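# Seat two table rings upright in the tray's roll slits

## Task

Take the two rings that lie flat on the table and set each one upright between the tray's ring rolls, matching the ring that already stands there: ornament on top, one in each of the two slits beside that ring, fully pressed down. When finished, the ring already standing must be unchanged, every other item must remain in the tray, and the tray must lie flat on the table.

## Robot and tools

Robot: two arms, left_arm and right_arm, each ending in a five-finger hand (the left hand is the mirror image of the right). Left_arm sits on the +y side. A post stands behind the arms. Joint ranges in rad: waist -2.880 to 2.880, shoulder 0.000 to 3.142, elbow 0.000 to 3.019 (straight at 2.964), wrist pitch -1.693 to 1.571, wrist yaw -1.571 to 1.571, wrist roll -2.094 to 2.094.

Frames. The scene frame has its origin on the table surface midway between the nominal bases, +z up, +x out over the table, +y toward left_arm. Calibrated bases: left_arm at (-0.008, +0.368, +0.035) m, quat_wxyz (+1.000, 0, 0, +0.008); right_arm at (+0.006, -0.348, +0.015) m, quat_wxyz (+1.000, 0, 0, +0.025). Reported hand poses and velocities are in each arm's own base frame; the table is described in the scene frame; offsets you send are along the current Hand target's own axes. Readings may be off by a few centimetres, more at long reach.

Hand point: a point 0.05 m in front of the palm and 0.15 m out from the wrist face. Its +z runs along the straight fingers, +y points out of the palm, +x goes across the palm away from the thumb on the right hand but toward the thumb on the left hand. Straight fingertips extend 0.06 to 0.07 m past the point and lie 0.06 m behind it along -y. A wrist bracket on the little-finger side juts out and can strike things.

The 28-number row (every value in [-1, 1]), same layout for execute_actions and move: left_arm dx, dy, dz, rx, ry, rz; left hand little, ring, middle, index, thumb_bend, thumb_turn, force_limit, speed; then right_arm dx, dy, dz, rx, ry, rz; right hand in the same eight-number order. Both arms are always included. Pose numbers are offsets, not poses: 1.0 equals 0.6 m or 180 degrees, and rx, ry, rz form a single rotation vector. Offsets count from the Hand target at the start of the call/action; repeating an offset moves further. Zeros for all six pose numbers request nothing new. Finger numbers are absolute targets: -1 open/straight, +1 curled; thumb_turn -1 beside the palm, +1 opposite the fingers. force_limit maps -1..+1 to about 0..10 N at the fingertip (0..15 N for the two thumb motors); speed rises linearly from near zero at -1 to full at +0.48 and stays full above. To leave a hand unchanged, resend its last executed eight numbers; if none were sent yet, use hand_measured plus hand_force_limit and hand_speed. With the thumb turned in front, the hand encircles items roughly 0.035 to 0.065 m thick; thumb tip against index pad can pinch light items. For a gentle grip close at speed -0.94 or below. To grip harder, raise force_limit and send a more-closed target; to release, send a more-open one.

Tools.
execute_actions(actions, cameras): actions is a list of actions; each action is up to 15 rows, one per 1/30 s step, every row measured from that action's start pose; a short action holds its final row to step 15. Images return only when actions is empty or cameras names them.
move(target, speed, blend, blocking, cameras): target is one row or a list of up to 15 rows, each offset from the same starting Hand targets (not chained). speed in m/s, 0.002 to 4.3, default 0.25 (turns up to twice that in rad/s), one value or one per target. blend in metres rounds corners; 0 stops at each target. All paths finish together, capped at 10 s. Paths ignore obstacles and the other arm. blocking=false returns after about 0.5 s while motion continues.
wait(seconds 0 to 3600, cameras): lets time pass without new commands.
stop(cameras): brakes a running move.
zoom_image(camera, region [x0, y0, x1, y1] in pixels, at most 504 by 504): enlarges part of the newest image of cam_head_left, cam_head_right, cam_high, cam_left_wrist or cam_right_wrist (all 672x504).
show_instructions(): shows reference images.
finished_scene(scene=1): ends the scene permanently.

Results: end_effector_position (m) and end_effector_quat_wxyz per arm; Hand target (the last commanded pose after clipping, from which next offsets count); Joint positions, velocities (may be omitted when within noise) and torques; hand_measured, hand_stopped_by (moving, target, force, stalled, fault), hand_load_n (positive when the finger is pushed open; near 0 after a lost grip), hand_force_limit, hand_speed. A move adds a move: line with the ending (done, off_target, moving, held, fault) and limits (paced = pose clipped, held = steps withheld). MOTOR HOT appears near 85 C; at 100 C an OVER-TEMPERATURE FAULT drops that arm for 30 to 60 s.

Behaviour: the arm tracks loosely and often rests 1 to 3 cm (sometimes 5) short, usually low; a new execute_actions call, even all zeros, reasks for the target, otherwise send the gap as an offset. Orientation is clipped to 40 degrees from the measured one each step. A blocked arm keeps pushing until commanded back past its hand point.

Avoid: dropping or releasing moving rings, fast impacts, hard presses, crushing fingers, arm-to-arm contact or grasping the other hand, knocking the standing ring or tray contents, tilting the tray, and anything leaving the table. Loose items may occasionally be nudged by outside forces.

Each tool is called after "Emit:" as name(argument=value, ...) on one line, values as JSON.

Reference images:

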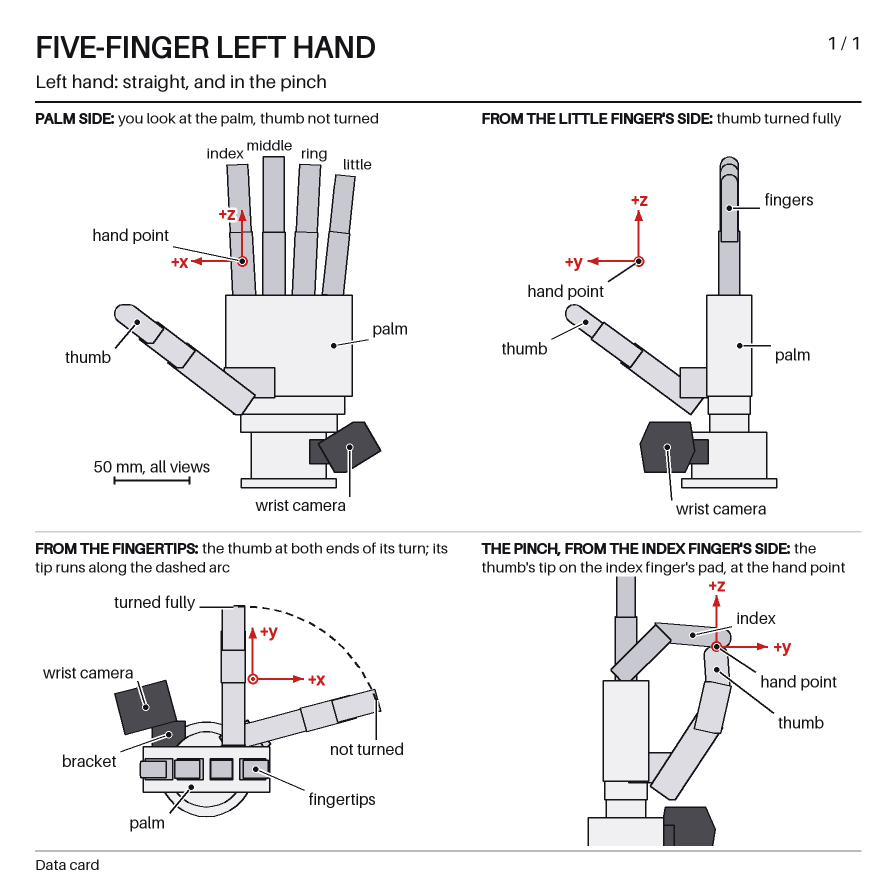

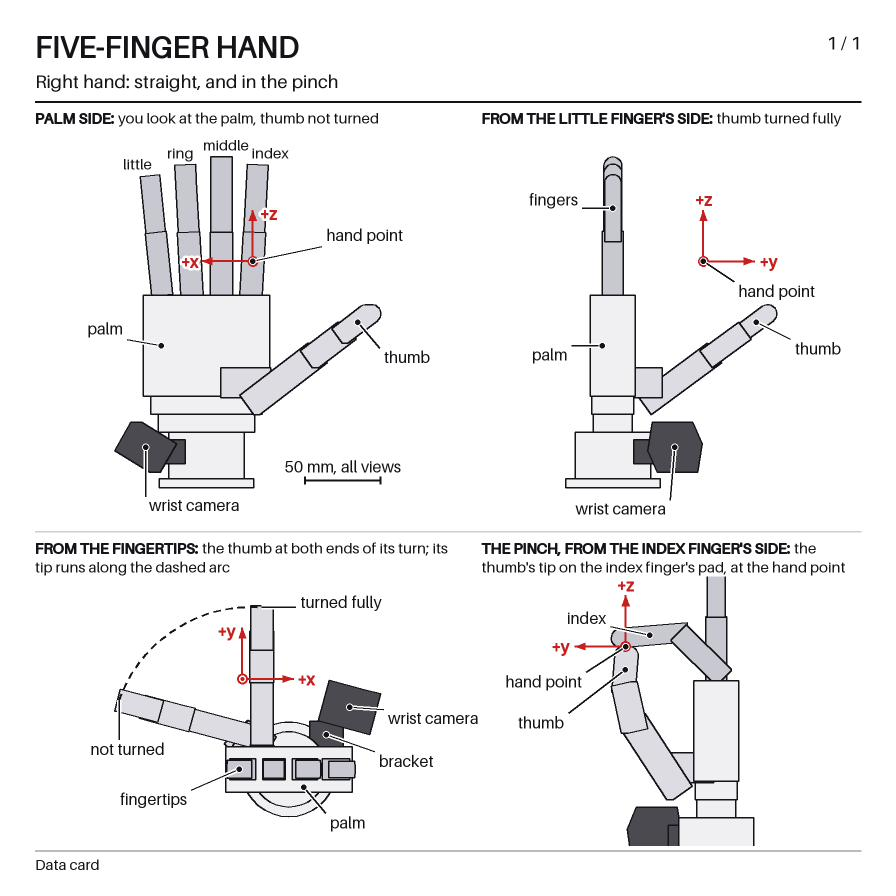

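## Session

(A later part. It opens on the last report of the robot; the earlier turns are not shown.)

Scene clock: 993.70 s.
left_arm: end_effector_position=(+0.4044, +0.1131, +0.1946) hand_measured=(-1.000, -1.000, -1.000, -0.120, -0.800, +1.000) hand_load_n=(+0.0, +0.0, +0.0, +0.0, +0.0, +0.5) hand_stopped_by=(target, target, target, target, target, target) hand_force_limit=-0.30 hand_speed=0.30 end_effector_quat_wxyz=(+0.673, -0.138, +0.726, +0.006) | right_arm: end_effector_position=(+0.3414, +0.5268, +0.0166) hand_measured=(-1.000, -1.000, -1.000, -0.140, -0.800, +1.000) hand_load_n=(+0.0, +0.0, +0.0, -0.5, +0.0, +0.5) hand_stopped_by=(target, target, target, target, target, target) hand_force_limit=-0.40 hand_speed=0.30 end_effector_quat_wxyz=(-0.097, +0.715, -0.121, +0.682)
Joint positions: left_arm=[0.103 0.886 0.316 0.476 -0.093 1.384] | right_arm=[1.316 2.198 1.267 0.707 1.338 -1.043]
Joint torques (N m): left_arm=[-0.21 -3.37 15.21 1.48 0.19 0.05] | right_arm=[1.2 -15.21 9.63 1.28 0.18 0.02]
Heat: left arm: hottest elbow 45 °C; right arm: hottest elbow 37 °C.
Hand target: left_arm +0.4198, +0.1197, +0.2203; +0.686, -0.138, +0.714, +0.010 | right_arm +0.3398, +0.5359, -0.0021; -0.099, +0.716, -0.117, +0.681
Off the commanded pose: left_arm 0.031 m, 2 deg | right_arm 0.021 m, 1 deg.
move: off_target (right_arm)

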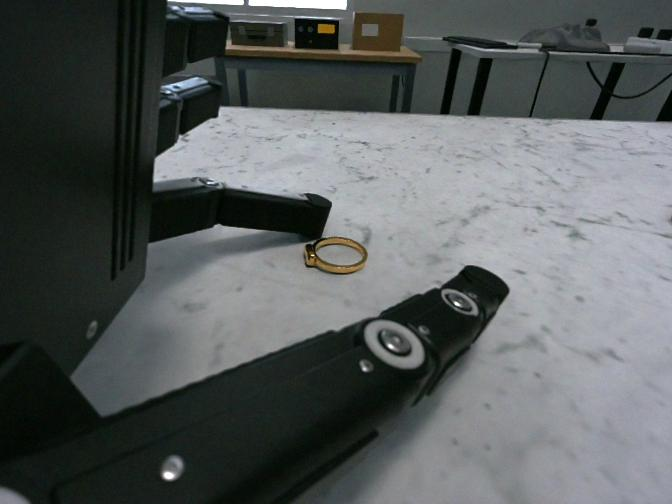

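Emit:
move(target=[[0,0,0,0,0,0,-1,-1,-1,-0.12,-0.8,1,-0.3,0.3,0,0,0,0,0,0,-1,-1,-1,-0.14,-0.28,0.8,-0.4,0],[0,0,0,0,0,0,-1,-1,-1,-0.12,-0.8,1,-0.3,0.3,0,0,0,0,0,0,-1,-1,-1,-0.14,-0.25,0.64,-0.6,-0.5]], cameras=["cam_right_wrist"])

Emit:
zoom_image(camera="cam_right_wrist", region=[250, 160, 450, 320])

Scene clock: 997.03 s.
left_arm: end_effector_position=(+0.4044, +0.1131, +0.1946) hand_measured=(-1.000, -1.000, -1.000, -0.120, -0.800, +1.000) hand_load_n=(+0.0, +0.0, +0.0, -0.5, +0.0, +0.0) hand_stopped_by=(target, target, target, target, target, target) hand_force_limit=-0.30 hand_speed=0.30 end_effector_quat_wxyz=(+0.673, -0.138, +0.726, +0.006) | right_arm: end_effector_position=(+0.3414, +0.5265, +0.0168) hand_measured=(-1.000, -1.000, -1.000, -0.140, -0.250, +0.640) hand_load_n=(-0.5, +0.0, +0.0, +0.0, -0.5, -2.0) hand_stopped_by=(target, target, target, target, target, target) hand_force_limit=-0.60 hand_speed=-0.50 end_effector_quat_wxyz=(-0.096, +0.715, -0.121, +0.682)
Joint positions: left_arm=[0.103 0.886 0.316 0.476 -0.093 1.384] | right_arm=[1.316 2.198 1.267 0.709 1.339 -1.048]
Joint torques (N m): left_arm=[-0.56 -3.19 15.01 1.28 0.11 0.07] | right_arm=[1.44 -15.27 9.62 1.24 0.11 0.08]
Heat: left arm: hottest elbow 46 °C; right arm: hottest elbow 37 °C.
Hand target: left_arm +0.4198, +0.1197, +0.2203; +0.686, -0.138, +0.714, +0.010 | right_arm +0.3398, +0.5359, -0.0020; -0.099, +0.716, -0.117, +0.681
Off the commanded pose: left_arm 0.031 m, 2 deg | right_arm 0.021 m, 1 deg.
move: done; target 2's new numbers were sent with right_arm's hand 0.021 m and 1 deg from that target

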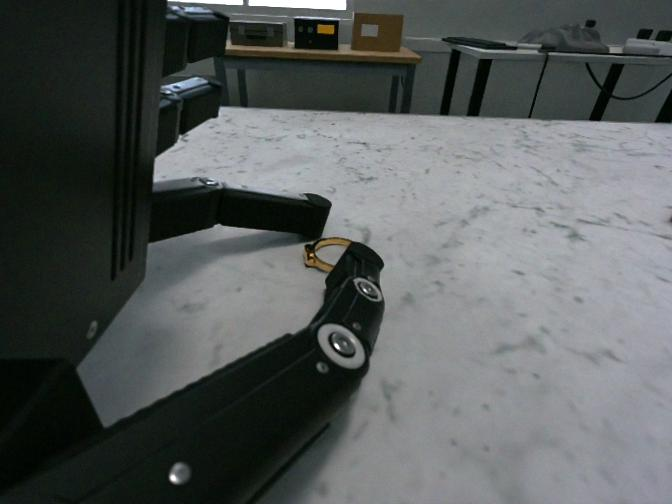

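Scaled by 2.520.

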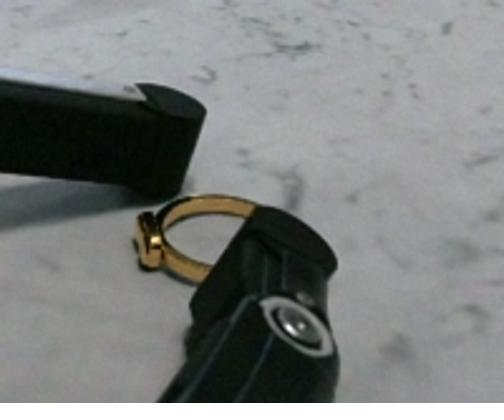

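Emit:
move(target=[[0,0,0,0,0,0,-1,-1,-1,-0.12,-0.8,1,-0.3,0.3,0,0,0,0,0,0,-1,-1,-1,-0.14,-0.25,0.66,-0.6,-0.5],[0,0,0,0,0,0,-1,-1,-1,-0.12,-0.8,1,-0.3,0.3,0,0,0,0,0,0,-1,-1,-1,0.02,-0.25,0.66,-0.6,-0.9]], cameras=["cam_right_wrist"])

Emit:
zoom_image(camera="cam_right_wrist", region=[250, 160, 450, 320])

Scene clock: 1000.37 s.
left_arm: end_effector_position=(+0.4044, +0.1131, +0.1946) hand_measured=(-1.000, -1.000, -1.000, -0.120, -0.800, +1.000) hand_load_n=(+0.0, -0.5, -0.5, +0.0, +0.0, +0.5) hand_stopped_by=(target, target, target, target, target, target) hand_force_limit=-0.30 hand_speed=0.30 end_effector_quat_wxyz=(+0.673, -0.138, +0.726, +0.006) | right_arm: end_effector_position=(+0.3417, +0.5275, +0.0172) hand_measured=(-1.000, -1.000, -1.000, +0.020, -0.250, +0.660) hand_load_n=(+0.0, +0.0, +0.0, +1.5, +0.0, -1.0) hand_stopped_by=(target, target, target, target, target, target) hand_force_limit=-0.60 hand_speed=-0.90 end_effector_quat_wxyz=(-0.097, +0.715, -0.121, +0.682)
Joint positions: left_arm=[0.103 0.886 0.316 0.476 -0.093 1.384] | right_arm=[1.316 2.199 1.269 0.709 1.338 -1.048]
Joint torques (N m): left_arm=[0.56 -3.25 15.42 1.55 0.13 0.05] | right_arm=[1.08 -15.33 9.42 1.21 0.16 0.05]
Heat: left arm: hottest elbow 46 °C; right arm: hottest elbow 37 °C.
Hand target: left_arm +0.4198, +0.1197, +0.2203; +0.686, -0.138, +0.714, +0.010 | right_arm +0.3398, +0.5359, -0.0021; -0.099, +0.716, -0.117, +0.681
Off the commanded pose: left_arm 0.031 m, 2 deg | right_arm 0.021 m, 1 deg.
move: done; target 2's new numbers were sent with right_arm's hand 0.021 m and 1 deg from that target

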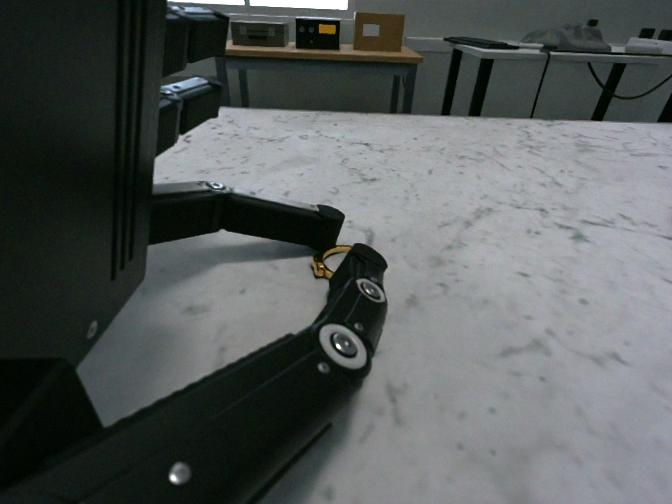

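Scaled by 2.520.

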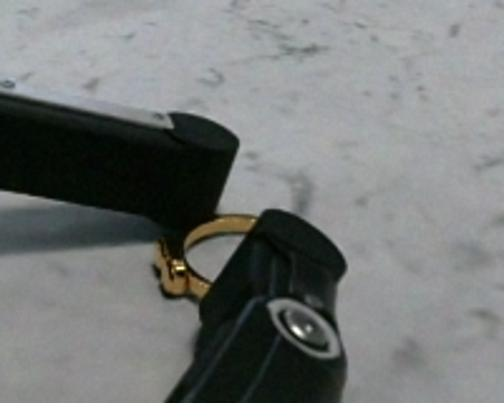

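Emit:
move(target=[0,0,0,0,0,0,-1,-1,-1,-0.12,-0.8,1,-0.3,0.3,0,0,0,0,0,0,-1,-1,-1,0.12,-0.25,0.66,-0.5,-0.93], cameras=["cam_right_wrist"])

Emit:
zoom_image(camera="cam_right_wrist", region=[250, 160, 450, 320])

Scene clock: 1002.37 s.
left_arm: end_effector_position=(+0.4044, +0.1131, +0.1946) hand_measured=(-1.000, -1.000, -1.000, -0.120, -0.800, +1.000) hand_load_n=(+0.0, +0.0, +0.0, -0.5, +0.0, +0.5) hand_stopped_by=(target, target, target, target, target, target) hand_force_limit=-0.30 hand_speed=0.30 end_effector_quat_wxyz=(+0.673, -0.138, +0.726, +0.006) | right_arm: end_effector_position=(+0.3418, +0.5280, +0.0176) hand_measured=(-1.000, -1.000, -1.000, +0.038, -0.250, +0.660) hand_load_n=(+0.0, +0.0, +0.0, +2.5, +0.5, -2.0) hand_stopped_by=(target, target, target, force, target, target) hand_force_limit=-0.50 hand_speed=-0.93 end_effector_quat_wxyz=(-0.098, +0.714, -0.121, +0.682)
Joint positions: left_arm=[0.103 0.886 0.316 0.476 -0.093 1.384] | right_arm=[1.316 2.199 1.27 0.71 1.337 -1.048]
Joint torques (N m): left_arm=[-0.73 -2.78 15.23 1.37 0.16 0.04] | right_arm=[1.38 -15.21 9.48 1.28 0.18 0.08]
Heat: left arm: hottest elbow 47 °C; right arm: hottest elbow 37 °C.
Hand target: left_arm +0.4198, +0.1197, +0.2203; +0.686, -0.138, +0.714, +0.010 | right_arm +0.3398, +0.5360, -0.0020; -0.099, +0.716, -0.117, +0.681
Off the commanded pose: left_arm 0.031 m, 2 deg | right_arm 0.021 m, 1 deg.
move: done

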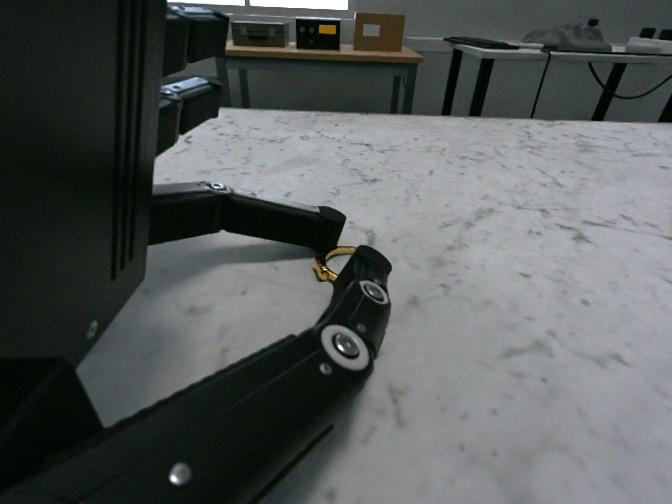

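Scaled by 2.520.

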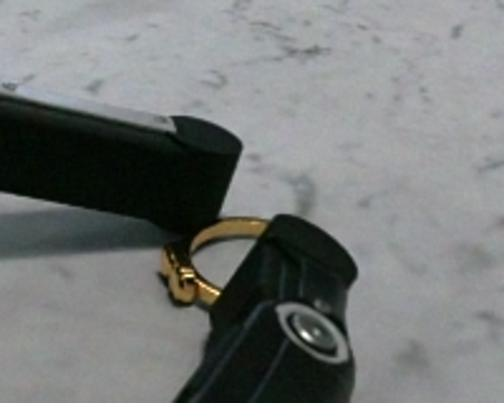

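Emit:
move(target=[[0,0,0,0,0,0,-1,-1,-1,-0.12,-0.8,1,-0.3,0.3,0,0,0,0,0,0,-1,-1,-1,-0.03,-0.32,0.66,-0.5,-0.5],[0,0,0,0,0,0,-1,-1,-1,-0.12,-0.8,1,-0.3,0.3,0,0,0,0,0,0,-1,-1,-1,-0.03,-0.32,0.62,-0.6,-0.5],[0,0,0,0,0,0,-1,-1,-1,-0.12,-0.8,1,-0.3,0.3,0,0,0,0,0,0,-1,-1,-1,-0.03,-0.25,0.62,-0.6,-0.8]], cameras=["cam_right_wrist"])

Emit:
zoom_image(camera="cam_right_wrist", region=[250, 160, 450, 320])

Scene clock: 1006.83 s.
left_arm: end_effector_position=(+0.4044, +0.1131, +0.1946) hand_measured=(-1.000, -1.000, -1.000, -0.120, -0.800, +1.000) hand_load_n=(+0.0, +0.0, +0.0, +0.0, +0.0, +0.5) hand_stopped_by=(target, target, target, target, target, target) hand_force_limit=-0.30 hand_speed=0.30 end_effector_quat_wxyz=(+0.673, -0.138, +0.726, +0.006) | right_arm: end_effector_position=(+0.3420, +0.5285, +0.0180) hand_measured=(-1.000, -1.000, -1.000, -0.030, -0.250, +0.620) hand_load_n=(+0.0, +0.0, +0.0, +0.0, -0.5, -1.5) hand_stopped_by=(target, target, target, target, target, target) hand_force_limit=-0.60 hand_speed=-0.80 end_effector_quat_wxyz=(-0.096, +0.714, -0.121, +0.683)
Joint positions: left_arm=[0.103 0.886 0.316 0.476 -0.093 1.384] | right_arm=[1.316 2.2 1.273 0.71 1.338 -1.053]
Joint torques (N m): left_arm=[-0.03 -3.08 15.04 1.37 0.15 0.07] | right_arm=[1.2 -15.03 9.22 1.25 0.12 0.14]
Heat: left arm: hottest elbow 47 °C; right arm: hottest elbow 38 °C.
Hand target: left_arm +0.4198, +0.1197, +0.2203; +0.686, -0.138, +0.714, +0.010 | right_arm +0.3398, +0.5360, -0.0019; -0.099, +0.716, -0.117, +0.681
Off the commanded pose: left_arm 0.031 m, 2 deg | right_arm 0.021 m, 1 deg.
move: done; target 2's new numbers were sent with right_arm's hand 0.021 m and 1 deg from that target; target 3's new numbers were sent with right_arm's hand 0.022 m and 1 deg from that target

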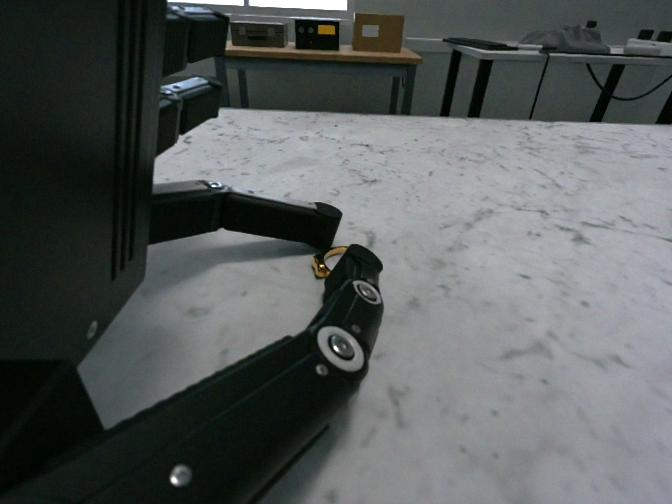

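Scaled by 2.520.

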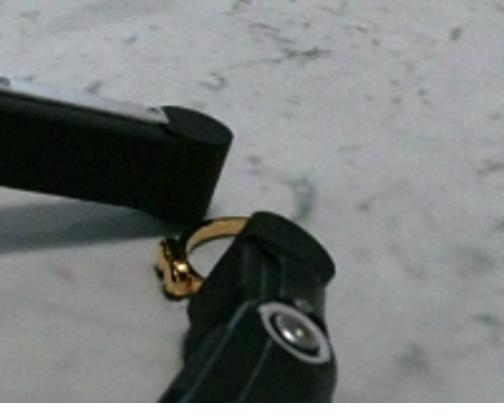

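Emit:
move(target=[0,0,0,0,0,0,-1,-1,-1,-0.12,-0.8,1,-0.3,0.3,0,0,0,0,0,0,-1,-1,-1,0.12,-0.25,0.62,-0.5,-0.93], cameras=["cam_right_wrist"])

Emit:
zoom_image(camera="cam_right_wrist", region=[250, 160, 450, 320])

Scene clock: 1010.10 s.
left_arm: end_effector_position=(+0.4044, +0.1131, +0.1946) hand_measured=(-1.000, -1.000, -1.000, -0.120, -0.800, +1.000) hand_load_n=(+0.0, +0.0, +0.0, +0.0, +0.0, +0.0) hand_stopped_by=(target, target, target, target, target, target) hand_force_limit=-0.30 hand_speed=0.30 end_effector_quat_wxyz=(+0.673, -0.138, +0.726, +0.006) | right_arm: end_effector_position=(+0.3420, +0.5286, +0.0180) hand_measured=(-1.000, -1.000, -1.000, +0.034, -0.250, +0.620) hand_load_n=(+0.0, +0.0, +0.0, +2.5, +0.0, -2.0) hand_stopped_by=(target, target, target, force, target, target) hand_force_limit=-0.50 hand_speed=-0.93 end_effector_quat_wxyz=(-0.096, +0.714, -0.120, +0.683)
Joint positions: left_arm=[0.103 0.886 0.316 0.476 -0.093 1.384] | right_arm=[1.316 2.2 1.273 0.71 1.338 -1.053]
Joint torques (N m): left_arm=[0.32 -4.19 15.09 1.36 0.17 0.06] | right_arm=[1.85 -15.5 9.07 1.31 0.17 0.11]
Heat: left arm: hottest elbow 48 °C; right arm: hottest elbow 38 °C.
Hand target: left_arm +0.4198, +0.1197, +0.2203; +0.686, -0.138, +0.714, +0.010 | right_arm +0.3398, +0.5360, -0.0019; -0.099, +0.716, -0.117, +0.681
Off the commanded pose: left_arm 0.031 m, 2 deg | right_arm 0.021 m, 1 deg.
move: done

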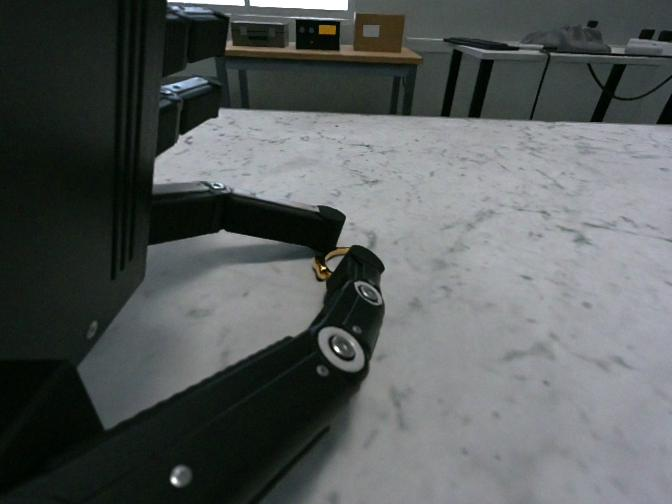

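Scaled by 2.520.

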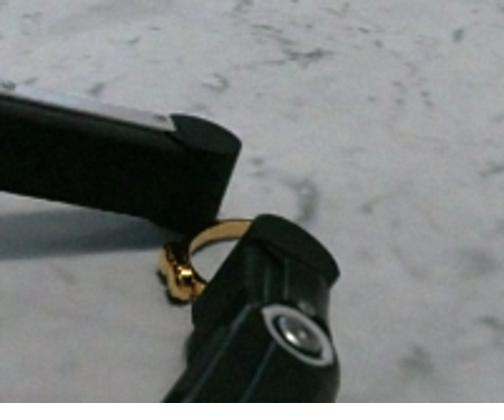

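Emit:
move(target=[0,0,0,0,0,0,-1,-1,-1,-0.12,-0.8,1,-0.3,0.3,0,0,0,0,0,0,-1,-1,-1,0.13,-0.25,0.62,-0.3,-0.93], cameras=["cam_right_wrist"])

Emit:
zoom_image(camera="cam_right_wrist", region=[290, 210, 410, 310])

Scene clock: 1012.40 s.
left_arm: end_effector_position=(+0.4044, +0.1131, +0.1946) hand_measured=(-1.000, -1.000, -1.000, -0.120, -0.800, +1.000) hand_load_n=(+0.0, +0.0, +0.0, +0.0, +0.0, +0.5) hand_stopped_by=(target, target, target, target, target, target) hand_force_limit=-0.30 hand_speed=0.30 end_effector_quat_wxyz=(+0.673, -0.138, +0.726, +0.006) | right_arm: end_effector_position=(+0.3421, +0.5289, +0.0181) hand_measured=(-1.000, -1.000, -1.000, +0.046, -0.250, +0.620) hand_load_n=(+0.0, +0.0, +0.0, +3.5, +0.0, -2.0) hand_stopped_by=(target, target, target, force, target, target) hand_force_limit=-0.30 hand_speed=-0.93 end_effector_quat_wxyz=(-0.097, +0.714, -0.121, +0.683)
Joint positions: left_arm=[0.103 0.886 0.316 0.476 -0.093 1.384] | right_arm=[1.316 2.2 1.273 0.712 1.337 -1.053]
Joint torques (N m): left_arm=[0.21 -4.01 15.1 1.35 0.15 0.03] | right_arm=[0.91 -15.68 9.18 1.2 0.19 0.11]
Heat: left arm: hottest elbow 48 °C; right arm: hottest elbow 37 °C.
Hand target: left_arm +0.4198, +0.1197, +0.2203; +0.686, -0.138, +0.714, +0.010 | right_arm +0.3398, +0.5360, -0.0019; -0.099, +0.716, -0.117, +0.681
Off the commanded pose: left_arm 0.031 m, 2 deg | right_arm 0.021 m, 1 deg.
move: done

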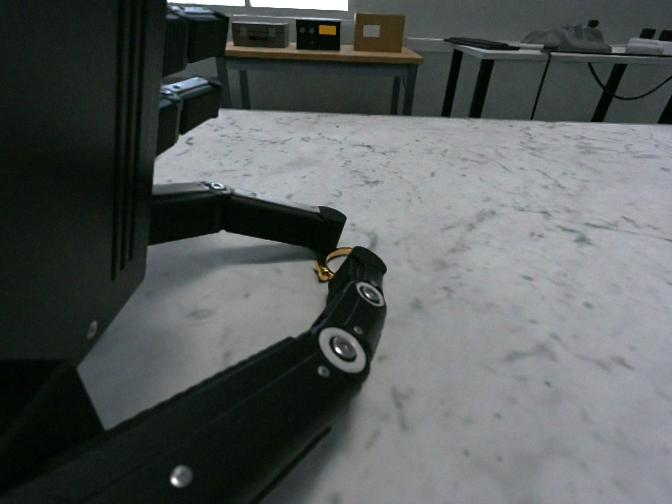

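Scaled by 4.200.

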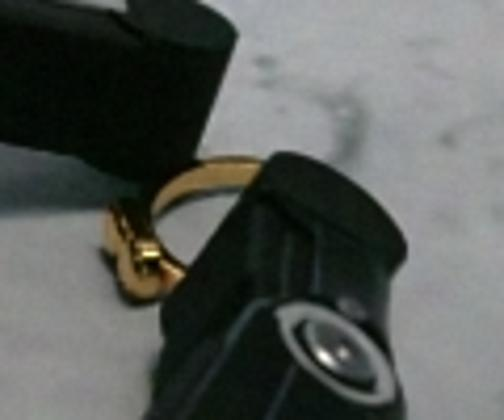

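Emit:
move(target=[0,0,0,0,0,0,-1,-1,-1,-0.12,-0.8,1,-0.3,0.3,0.0825,-0.0261,-0.0046,0,0,0,-1,-1,-1,0.13,-0.25,0.62,-0.3,-0.93], speed=0.05, cameras=["cam_right_wrist"])

Emit:
zoom_image(camera="cam_right_wrist", region=[290, 210, 410, 310])

Scene clock: 1015.93 s.
left_arm: end_effector_position=(+0.4044, +0.1131, +0.1946) hand_measured=(-1.000, -1.000, -1.000, -0.120, -0.800, +1.000) hand_load_n=(+0.0, +0.0, +0.0, +0.0, +0.5, +0.5) hand_stopped_by=(target, target, target, target, target, target) hand_force_limit=-0.30 hand_speed=0.30 end_effector_quat_wxyz=(+0.673, -0.138, +0.726, +0.006) | right_arm: end_effector_position=(+0.3421, +0.5288, +0.0450) hand_measured=(-1.000, -1.000, -1.000, +0.046, -0.250, +0.620) hand_load_n=(+0.0, +0.0, +0.0, +1.5, +1.0, +0.5) hand_stopped_by=(target, target, target, force, target, target) hand_force_limit=-0.30 hand_speed=-0.93 end_effector_quat_wxyz=(-0.090, +0.717, -0.114, +0.682)
Joint positions: left_arm=[0.103 0.886 0.316 0.476 -0.093 1.384] | right_arm=[1.316 2.144 1.273 0.634 1.337 -1.052]
Joint torques (N m): left_arm=[-0.03 -3.66 15.24 1.35 0.14 0.06] | right_arm=[0.97 -19.72 8.99 0.61 0.23 0.1]
Heat: left arm: hottest elbow 48 °C; right arm: hottest elbow 37 °C.
Hand target: left_arm +0.4198, +0.1197, +0.2203; +0.686, -0.138, +0.714, +0.010 | right_arm +0.3398, +0.5360, +0.0500; -0.099, +0.716, -0.117, +0.681
Off the commanded pose: left_arm 0.031 m, 2 deg | right_arm 0.009 m, 1 deg.
move: done

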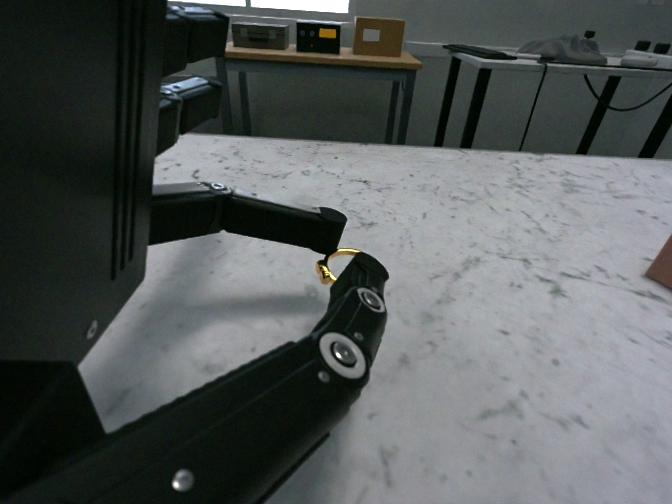

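Scaled by 4.200.

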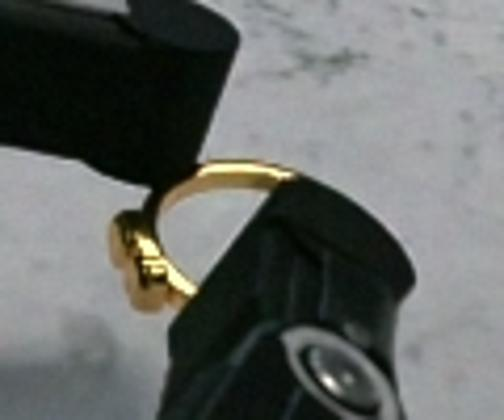

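Emit:
move(target=[0,0,0,0,0,0,-1,-1,-1,-0.12,-0.8,1,-0.3,0.3,0,0,0,0,0,0,-1,-1,-1,0.15,-0.25,0.62,-0.4,-0.94], cameras=["cam_right_wrist"])

Emit:
zoom_image(camera="cam_right_wrist", region=[290, 210, 410, 310])

Scene clock: 1017.57 s.
left_arm: end_effector_position=(+0.4044, +0.1131, +0.1946) hand_measured=(-1.000, -1.000, -1.000, -0.120, -0.800, +1.000) hand_load_n=(+0.0, +0.0, +0.0, +0.0, +0.0, +0.0) hand_stopped_by=(target, target, target, target, target, target) hand_force_limit=-0.30 hand_speed=0.30 end_effector_quat_wxyz=(+0.673, -0.138, +0.726, +0.006) | right_arm: end_effector_position=(+0.3421, +0.5288, +0.0450) hand_measured=(-1.000, -1.000, -1.000, +0.062, -0.250, +0.620) hand_load_n=(-0.5, +0.0, +0.0, +3.0, +3.0, +0.5) hand_stopped_by=(target, target, target, force, target, target) hand_force_limit=-0.40 hand_speed=-0.94 end_effector_quat_wxyz=(-0.090, +0.717, -0.114, +0.682)
Joint positions: left_arm=[0.103 0.886 0.316 0.476 -0.093 1.384] | right_arm=[1.316 2.144 1.273 0.634 1.337 -1.052]
Joint torques (N m): left_arm=[0.97 -3.78 15.17 1.32 0.11 0.09] | right_arm=[1.08 -19.25 8.84 0.55 0.22 0.1]
Heat: left arm: hottest elbow 48 °C; right arm: hottest elbow 37 °C.
Hand target: left_arm +0.4198, +0.1197, +0.2203; +0.686, -0.138, +0.714, +0.010 | right_arm +0.3398, +0.5360, +0.0500; -0.099, +0.716, -0.117, +0.681
Off the commanded pose: left_arm 0.031 m, 2 deg | right_arm 0.009 m, 1 deg.
move: done

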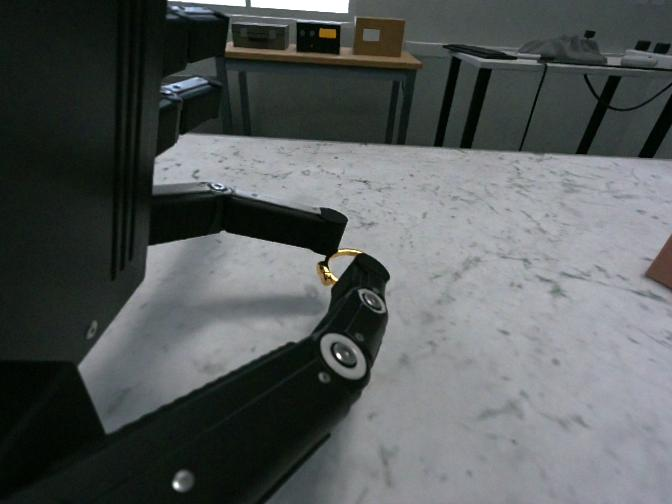

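Scaled by 4.200.

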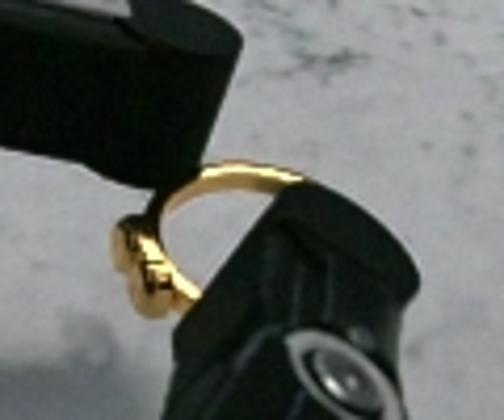

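Emit:
move(target=[[0,0,0,0,0,0,-1,-1,-1,-0.12,-0.8,1,-0.3,0.3,0.1667,-0.0248,-0.008,0,0,0,-1,-1,-1,0.15,-0.25,0.62,-0.4,-0.94],[0,0,0,0,0,0,-1,-1,-1,-0.12,-0.8,1,-0.3,0.3,0.2048,-0.0198,0.0207,-0.0105,-0.2175,0.4010,-1,-1,-1,0.15,-0.25,0.62,-0.4,-0.94]], speed=[0.1,0.2], blend=[0.02,0], cameras=["cam_right_wrist","cam_high"])

Scene clock: 1040.13 s.
left_arm: end_effector_position=(+0.4044, +0.1131, +0.1946) hand_measured=(-1.000, -1.000, -1.000, -0.120, -0.800, +1.000) hand_load_n=(+0.0, +0.0, +0.0, +0.0, +0.0, +0.0) hand_stopped_by=(target, target, target, target, target, target) hand_force_limit=-0.30 hand_speed=0.30 end_effector_quat_wxyz=(+0.673, -0.138, +0.726, +0.006) | right_arm: end_effector_position=(+0.3550, +0.5146, +0.1678) hand_measured=(-1.000, -1.000, -1.000, +0.062, -0.250, +0.620) hand_load_n=(+0.0, +0.0, +0.0, +3.0, +3.0, +0.0) hand_stopped_by=(target, target, target, force, target, target) hand_force_limit=-0.40 hand_speed=-0.94 end_effector_quat_wxyz=(-0.489, +0.695, -0.475, +0.232)
Joint positions: left_arm=[0.103 0.886 0.316 0.476 -0.093 1.384] | right_arm=[1.03 1.512 1.021 0.011 0.453 0.381]
Joint torques (N m): left_arm=[0.21 -3.49 15.35 1.2 0.15 0.02] | right_arm=[0.09 -13.39 9.94 1.76 0.17 0.13]
Heat: left arm: hottest elbow 51 °C; right arm: hottest shoulder 37 °C.
Hand target: left_arm +0.4198, +0.1197, +0.2203; +0.686, -0.138, +0.714, +0.010 | right_arm +0.3582, +0.5101, +0.1699; -0.493, +0.687, -0.481, +0.230
Off the commanded pose: left_arm 0.031 m, 2 deg | right_arm 0.006 m, 1 deg.
move: done
Images, in order (width x height): cam_high 672x504, cam_right_wrist 672x504.

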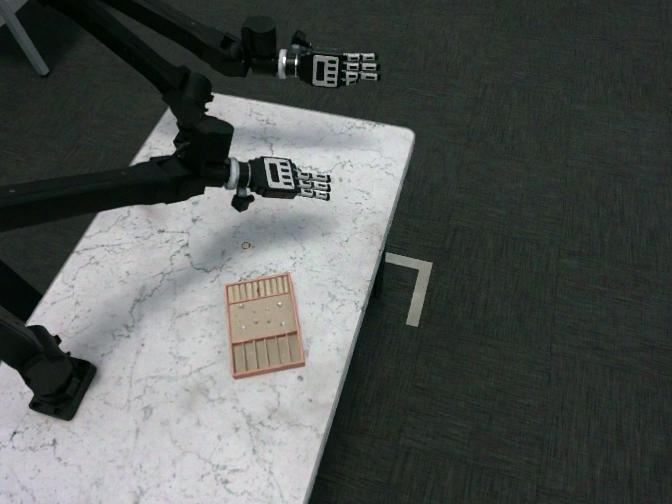

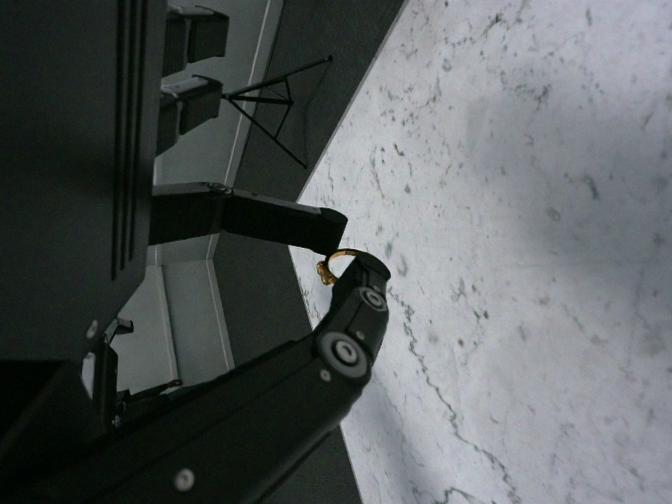

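Emit:
move(target=[[0,0,0,0,0,0,-1,-1,-1,-0.12,-0.8,1,-0.3,0.3,0.0704,-0.0203,0.0175,-0.0264,-0.1499,-0.0678,-1,-1,-1,0.15,-0.25,0.62,-0.4,-0.94],[0,0,0,0,0,0,-1,-1,-1,-0.12,-0.8,1,-0.3,0.3,0.1418,-0.001,-0.053,-0.0529,-0.2999,-0.1356,-1,-1,-1,0.15,-0.25,0.62,-0.4,-0.94]], speed=0.2, blend=[0.02,0], cameras=["cam_right_wrist","cam_high"])

Scene clock: 1046.47 s.
left_arm: end_effector_position=(+0.4044, +0.1131, +0.1946) hand_measured=(-1.000, -1.000, -1.000, -0.120, -0.800, +1.000) hand_load_n=(+0.0, +0.0, +0.0, +0.0, +0.5, +0.5) hand_stopped_by=(target, target, target, target, target, target) hand_force_limit=-0.30 hand_speed=0.30 end_effector_quat_wxyz=(+0.673, -0.138, +0.726, +0.006) | right_arm: end_effector_position=(+0.3530, +0.4147, +0.1637) hand_measured=(-1.000, -1.000, -1.000, +0.062, -0.250, +0.620) hand_load_n=(+0.0, +0.0, +0.0, +3.0, +3.0, +0.0) hand_stopped_by=(target, target, target, force, target, target) hand_force_limit=-0.40 hand_speed=-0.94 end_effector_quat_wxyz=(-0.539, +0.837, -0.077, -0.056)
Joint positions: left_arm=[0.103 0.886 0.316 0.476 -0.093 1.384] | right_arm=[0.582 1.536 1.071 -0.235 -0.874 -0.379]
Joint torques (N m): left_arm=[0.38 -3.84 15.13 1.5 0.13 0.09] | right_arm=[-0.15 -10.58 14.84 0.73 -0.53 -0.09]
Heat: left arm: hottest elbow 51 °C; right arm: hottest elbow 38 °C.
Hand target: left_arm +0.4198, +0.1197, +0.2203; +0.686, -0.138, +0.714, +0.010 | right_arm +0.3702, +0.4199, +0.1700; -0.542, +0.836, -0.073, -0.048
Off the commanded pose: left_arm 0.031 m, 2 deg | right_arm 0.019 m, 1 deg.
move: off_target (right_arm)
Images, in order (width x height): cam_high 672x504, cam_right_wrist 672x504.

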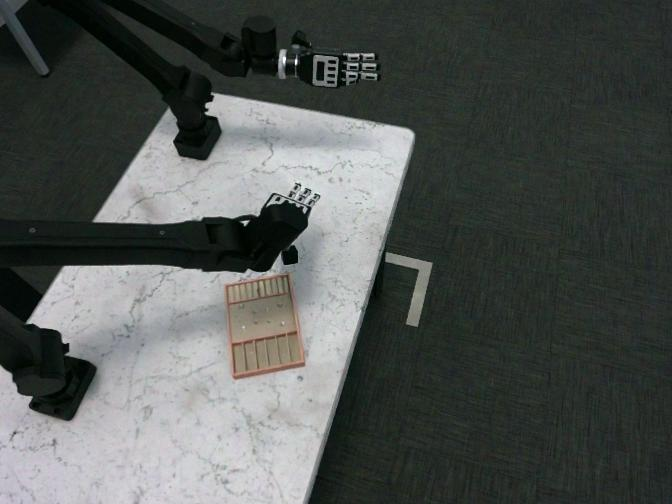

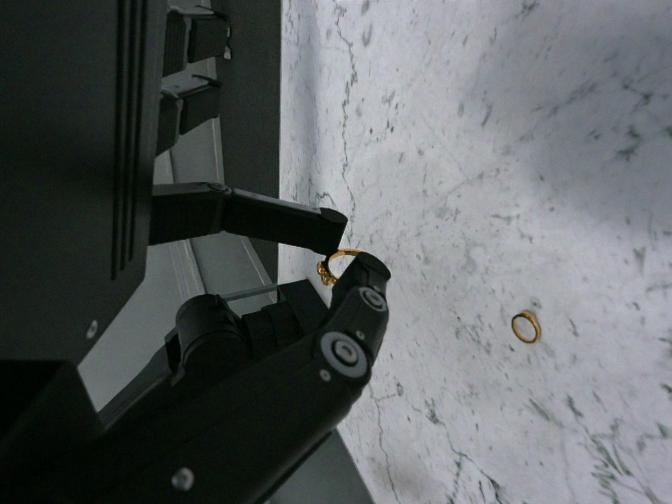

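Emit:
move(target=[0,0,0,0,0,0,-1,-1,-1,-0.12,-0.8,1,-0.3,0.3,-0.0448,0.1115,-0.1462,-0.0213,-0.1204,-0.0547,-1,-1,-1,0.15,-0.25,0.62,-0.4,-0.94], speed=0.15, cameras=["cam_right_wrist","cam_high","cam_head_left"])

Scene clock: 1053.00 s.
left_arm: end_effector_position=(+0.4044, +0.1131, +0.1946) hand_measured=(-1.000, -1.000, -1.000, -0.120, -0.800, +1.000) hand_load_n=(+0.0, +0.0, +0.0, +0.0, +0.0, +0.5) hand_stopped_by=(target, target, target, target, target, target) hand_force_limit=-0.30 hand_speed=0.30 end_effector_quat_wxyz=(+0.673, -0.138, +0.726, +0.006) | right_arm: end_effector_position=(+0.3164, +0.3116, +0.1483) hand_measured=(-1.000, -1.000, -1.000, +0.062, -0.250, +0.620) hand_load_n=(+0.0, -0.5, +0.0, +3.5, +2.5, +0.0) hand_stopped_by=(target, target, target, force, target, target) hand_force_limit=-0.40 hand_speed=-0.94 end_effector_quat_wxyz=(-0.519, +0.832, +0.100, -0.167)
Joint positions: left_arm=[0.103 0.886 0.316 0.476 -0.093 1.384] | right_arm=[0.421 1.63 1.212 -1.175 -1.154 -1.403]
Joint torques (N m): left_arm=[-0.15 -3.9 15.39 1.42 0.17 0.01] | right_arm=[0.32 -11.11 13.27 -0.51 -0.7 -0.08]
Heat: left arm: hottest elbow 52 °C; right arm: hottest elbow 38 °C.
Hand target: left_arm +0.4198, +0.1197, +0.2203; +0.686, -0.138, +0.714, +0.010 | right_arm +0.3321, +0.3148, +0.1498; -0.520, +0.833, +0.103, -0.160
Off the commanded pose: left_arm 0.031 m, 2 deg | right_arm 0.016 m, 1 deg.
move: off_target (right_arm)
Images, in order (width x height): cam_head_left 672x504, cam_high 672x504, cam_right_wrist 672x504.

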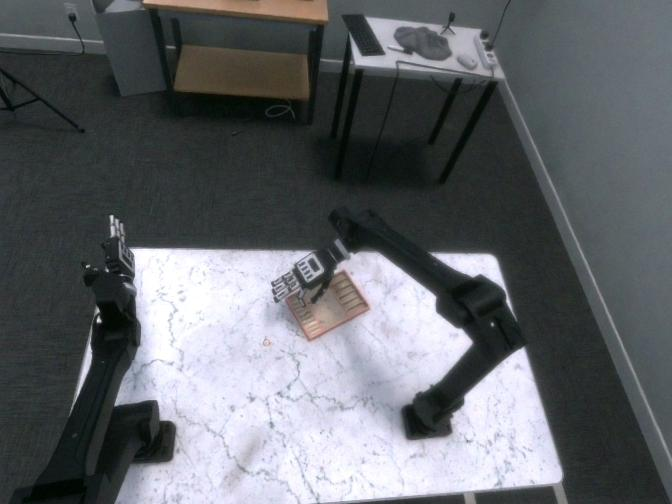

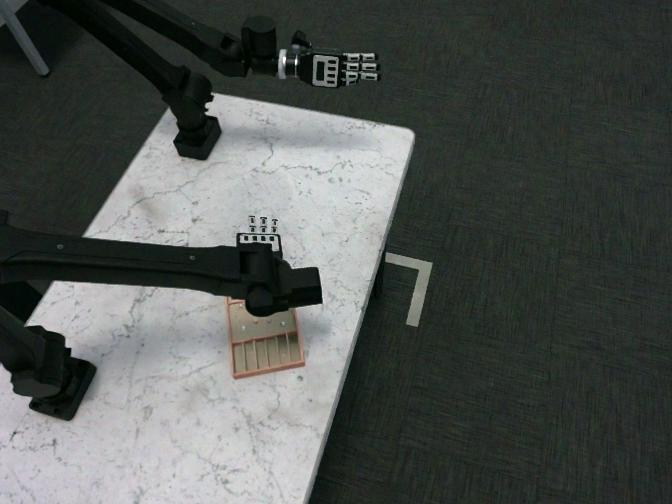

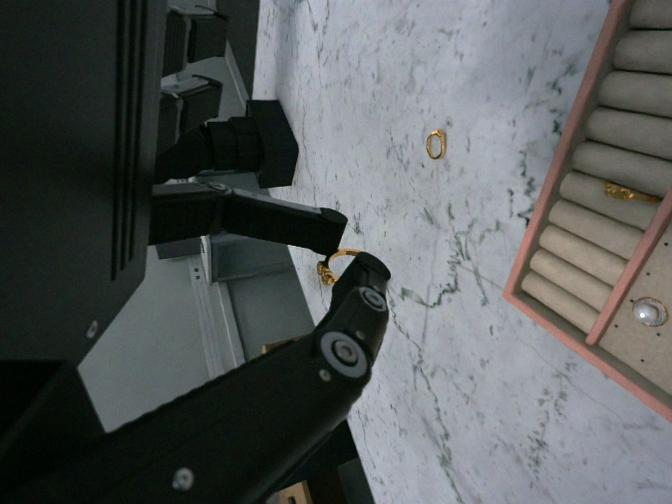

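Emit:
zoom_image(camera="cam_right_wrist", region=[470, 0, 672, 410])

Scaled by 1.229.

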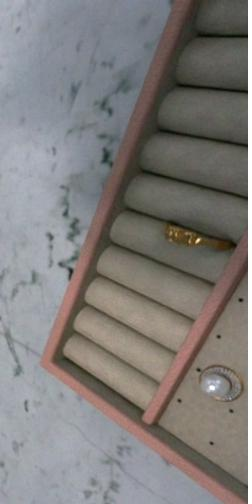

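Emit:
move(target=[0,0,0,0,0,0,-1,-1,-1,-0.12,-0.8,1,-0.3,0.3,0.1177,0.041,-0.0135,0,0,0,-1,-1,-1,0.15,-0.25,0.62,-0.4,-0.94], speed=0.1, cameras=["cam_right_wrist","cam_head_left"])

Scene clock: 1071.33 s.
left_arm: end_effector_position=(+0.4044, +0.1131, +0.1946) hand_measured=(-1.000, -1.000, -1.000, -0.120, -0.800, +1.000) hand_load_n=(+0.0, +0.0, +0.0, +0.0, +0.0, +0.5) hand_stopped_by=(target, target, target, target, target, target) hand_force_limit=-0.30 hand_speed=0.30 end_effector_quat_wxyz=(+0.673, -0.138, +0.726, +0.006) | right_arm: end_effector_position=(+0.3850, +0.3205, +0.1216) hand_measured=(-1.000, -1.000, -1.000, +0.062, -0.250, +0.620) hand_load_n=(+0.0, +0.0, +0.0, +3.5, +2.5, +0.0) hand_stopped_by=(target, target, target, force, target, target) hand_force_limit=-0.40 hand_speed=-0.94 end_effector_quat_wxyz=(-0.519, +0.832, +0.102, -0.166)
Joint positions: left_arm=[0.103 0.886 0.316 0.476 -0.093 1.384] | right_arm=[0.383 1.832 1.411 -1.258 -1.151 -1.501]
Joint torques (N m): left_arm=[0.15 -3.02 15.15 1.48 0.11 0.02] | right_arm=[0.38 -13.45 12.96 -0.57 -0.72 -0.08]
Heat: left arm: hottest elbow 53 °C; right arm: hottest elbow 39 °C.
Hand target: left_arm +0.4198, +0.1197, +0.2203; +0.686, -0.138, +0.714, +0.010 | right_arm +0.4008, +0.3213, +0.1197; -0.520, +0.833, +0.103, -0.160
Off the commanded pose: left_arm 0.031 m, 2 deg | right_arm 0.016 m, 1 deg.
move: off_target (right_arm)
Images, in order (width x height): cam_head_left 672x504, cam_right_wrist 672x504.

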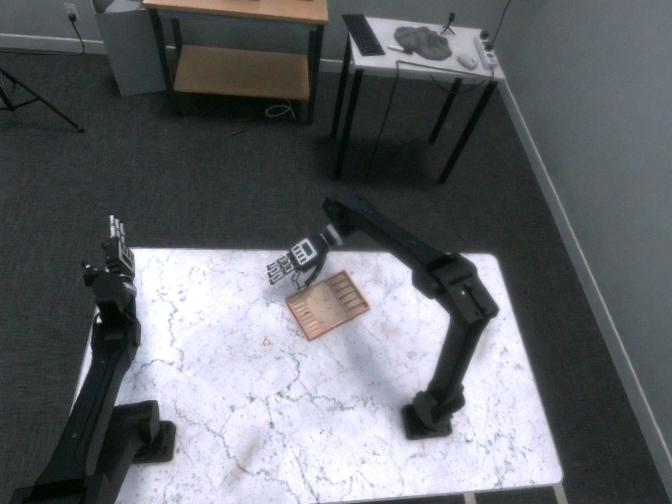

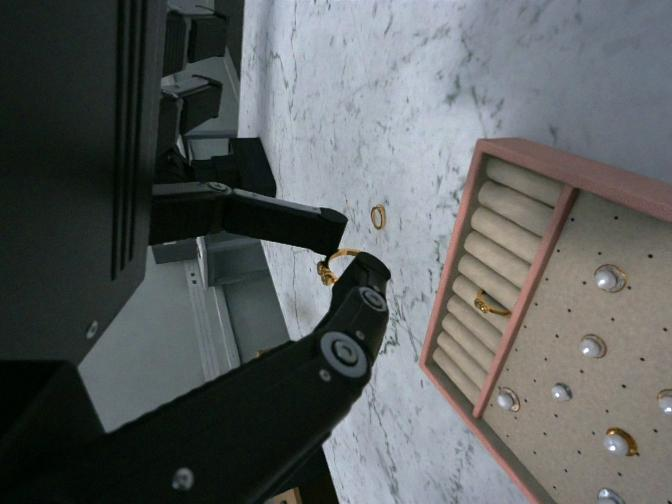

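Emit:
zoom_image(camera="cam_right_wrist", region=[300, 120, 600, 430])

Scaled by 1.626.

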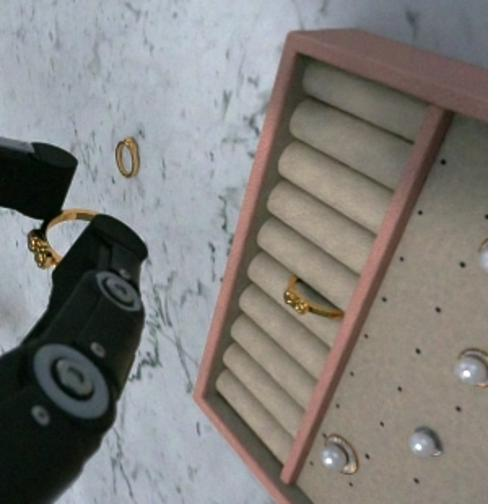

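Emit:
zoom_image(camera="cam_right_wrist", region=[410, 130, 590, 410])

Scaled by 1.800.

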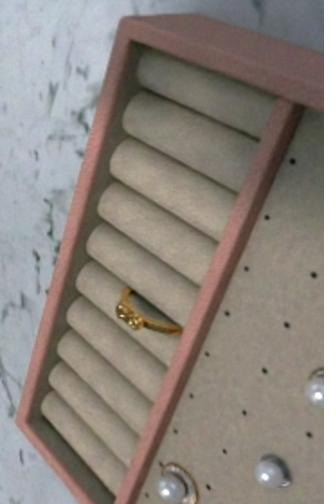

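Emit:
zoom_image(camera="cam_right_wrist", region=[300, 220, 400, 300])

Scaled by 5.040.

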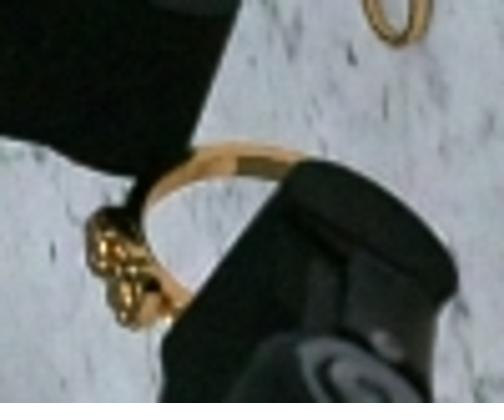

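Emit:
move(target=[0,0,0,0,0,0,-1,-1,-1,-0.12,-0.8,1,-0.3,0.3,0.0055,0.0793,0.0482,-0.0044,-0.0250,-0.0114,-1,-1,-1,0.15,-0.25,0.62,-0.4,-0.94], speed=0.08, cameras=["cam_right_wrist","cam_high"])

Emit:
zoom_image(camera="cam_right_wrist", region=[280, 60, 600, 420])

Scene clock: 1086.43 s.
left_arm: end_effector_position=(+0.4044, +0.1131, +0.1946) hand_measured=(-1.000, -1.000, -1.000, -0.120, -0.800, +1.000) hand_load_n=(+0.0, +0.0, +0.0, +0.0, +0.0, +0.0) hand_stopped_by=(target, target, target, target, target, target) hand_force_limit=-0.30 hand_speed=0.30 end_effector_quat_wxyz=(+0.673, -0.138, +0.726, +0.006) | right_arm: end_effector_position=(+0.3859, +0.3173, +0.0680) hand_measured=(-1.000, -1.000, -1.000, +0.062, -0.250, +0.620) hand_load_n=(+0.0, +0.0, -0.5, +3.0, +2.5, +0.0) hand_stopped_by=(target, target, target, force, target, target) hand_force_limit=-0.40 hand_speed=-0.94 end_effector_quat_wxyz=(-0.514, +0.828, +0.130, -0.182)
Joint positions: left_arm=[0.103 0.886 0.316 0.476 -0.093 1.384] | right_arm=[0.384 1.943 1.419 -1.295 -1.14 -1.658]
Joint torques (N m): left_arm=[-0.5 -3.96 15.19 1.55 0.14 0.07] | right_arm=[1.38 -14.27 11.99 -0.68 -0.7 -0.08]
Heat: left arm: hottest elbow 54 °C; right arm: hottest elbow 43 °C.
Hand target: left_arm +0.4198, +0.1197, +0.2203; +0.686, -0.138, +0.714, +0.010 | right_arm +0.3934, +0.3256, +0.0647; -0.513, +0.827, +0.140, -0.182
Off the commanded pose: left_arm 0.031 m, 2 deg | right_arm 0.012 m, 1 deg.
move: off_target (right_arm)
Images, in order (width x height): cam_high 672x504, cam_right_wrist 672x504.

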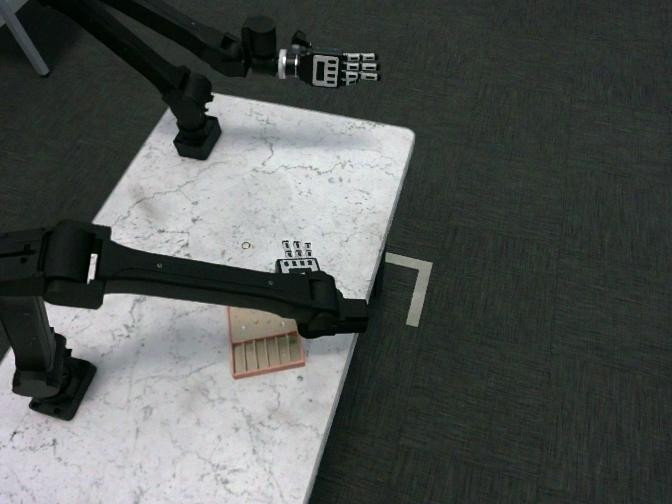

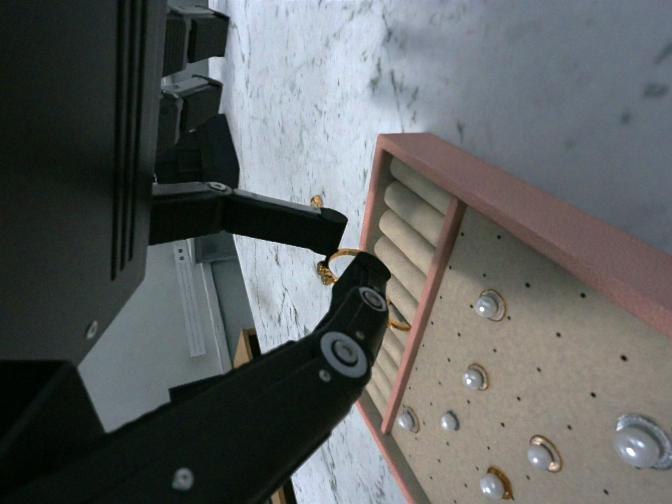

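Scaled by 1.400.

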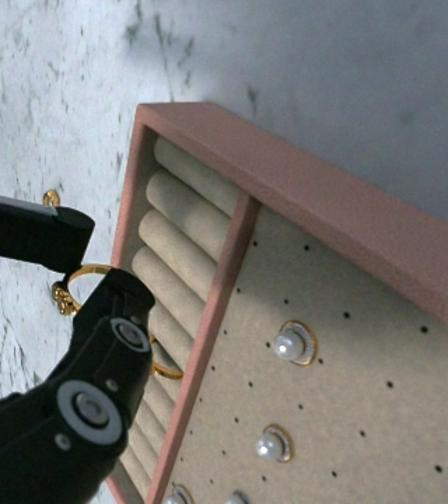

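Emit:
zoom_image(camera="cam_right_wrist", region=[350, 120, 470, 440])

Scaled by 1.575.

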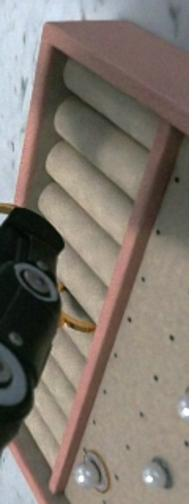

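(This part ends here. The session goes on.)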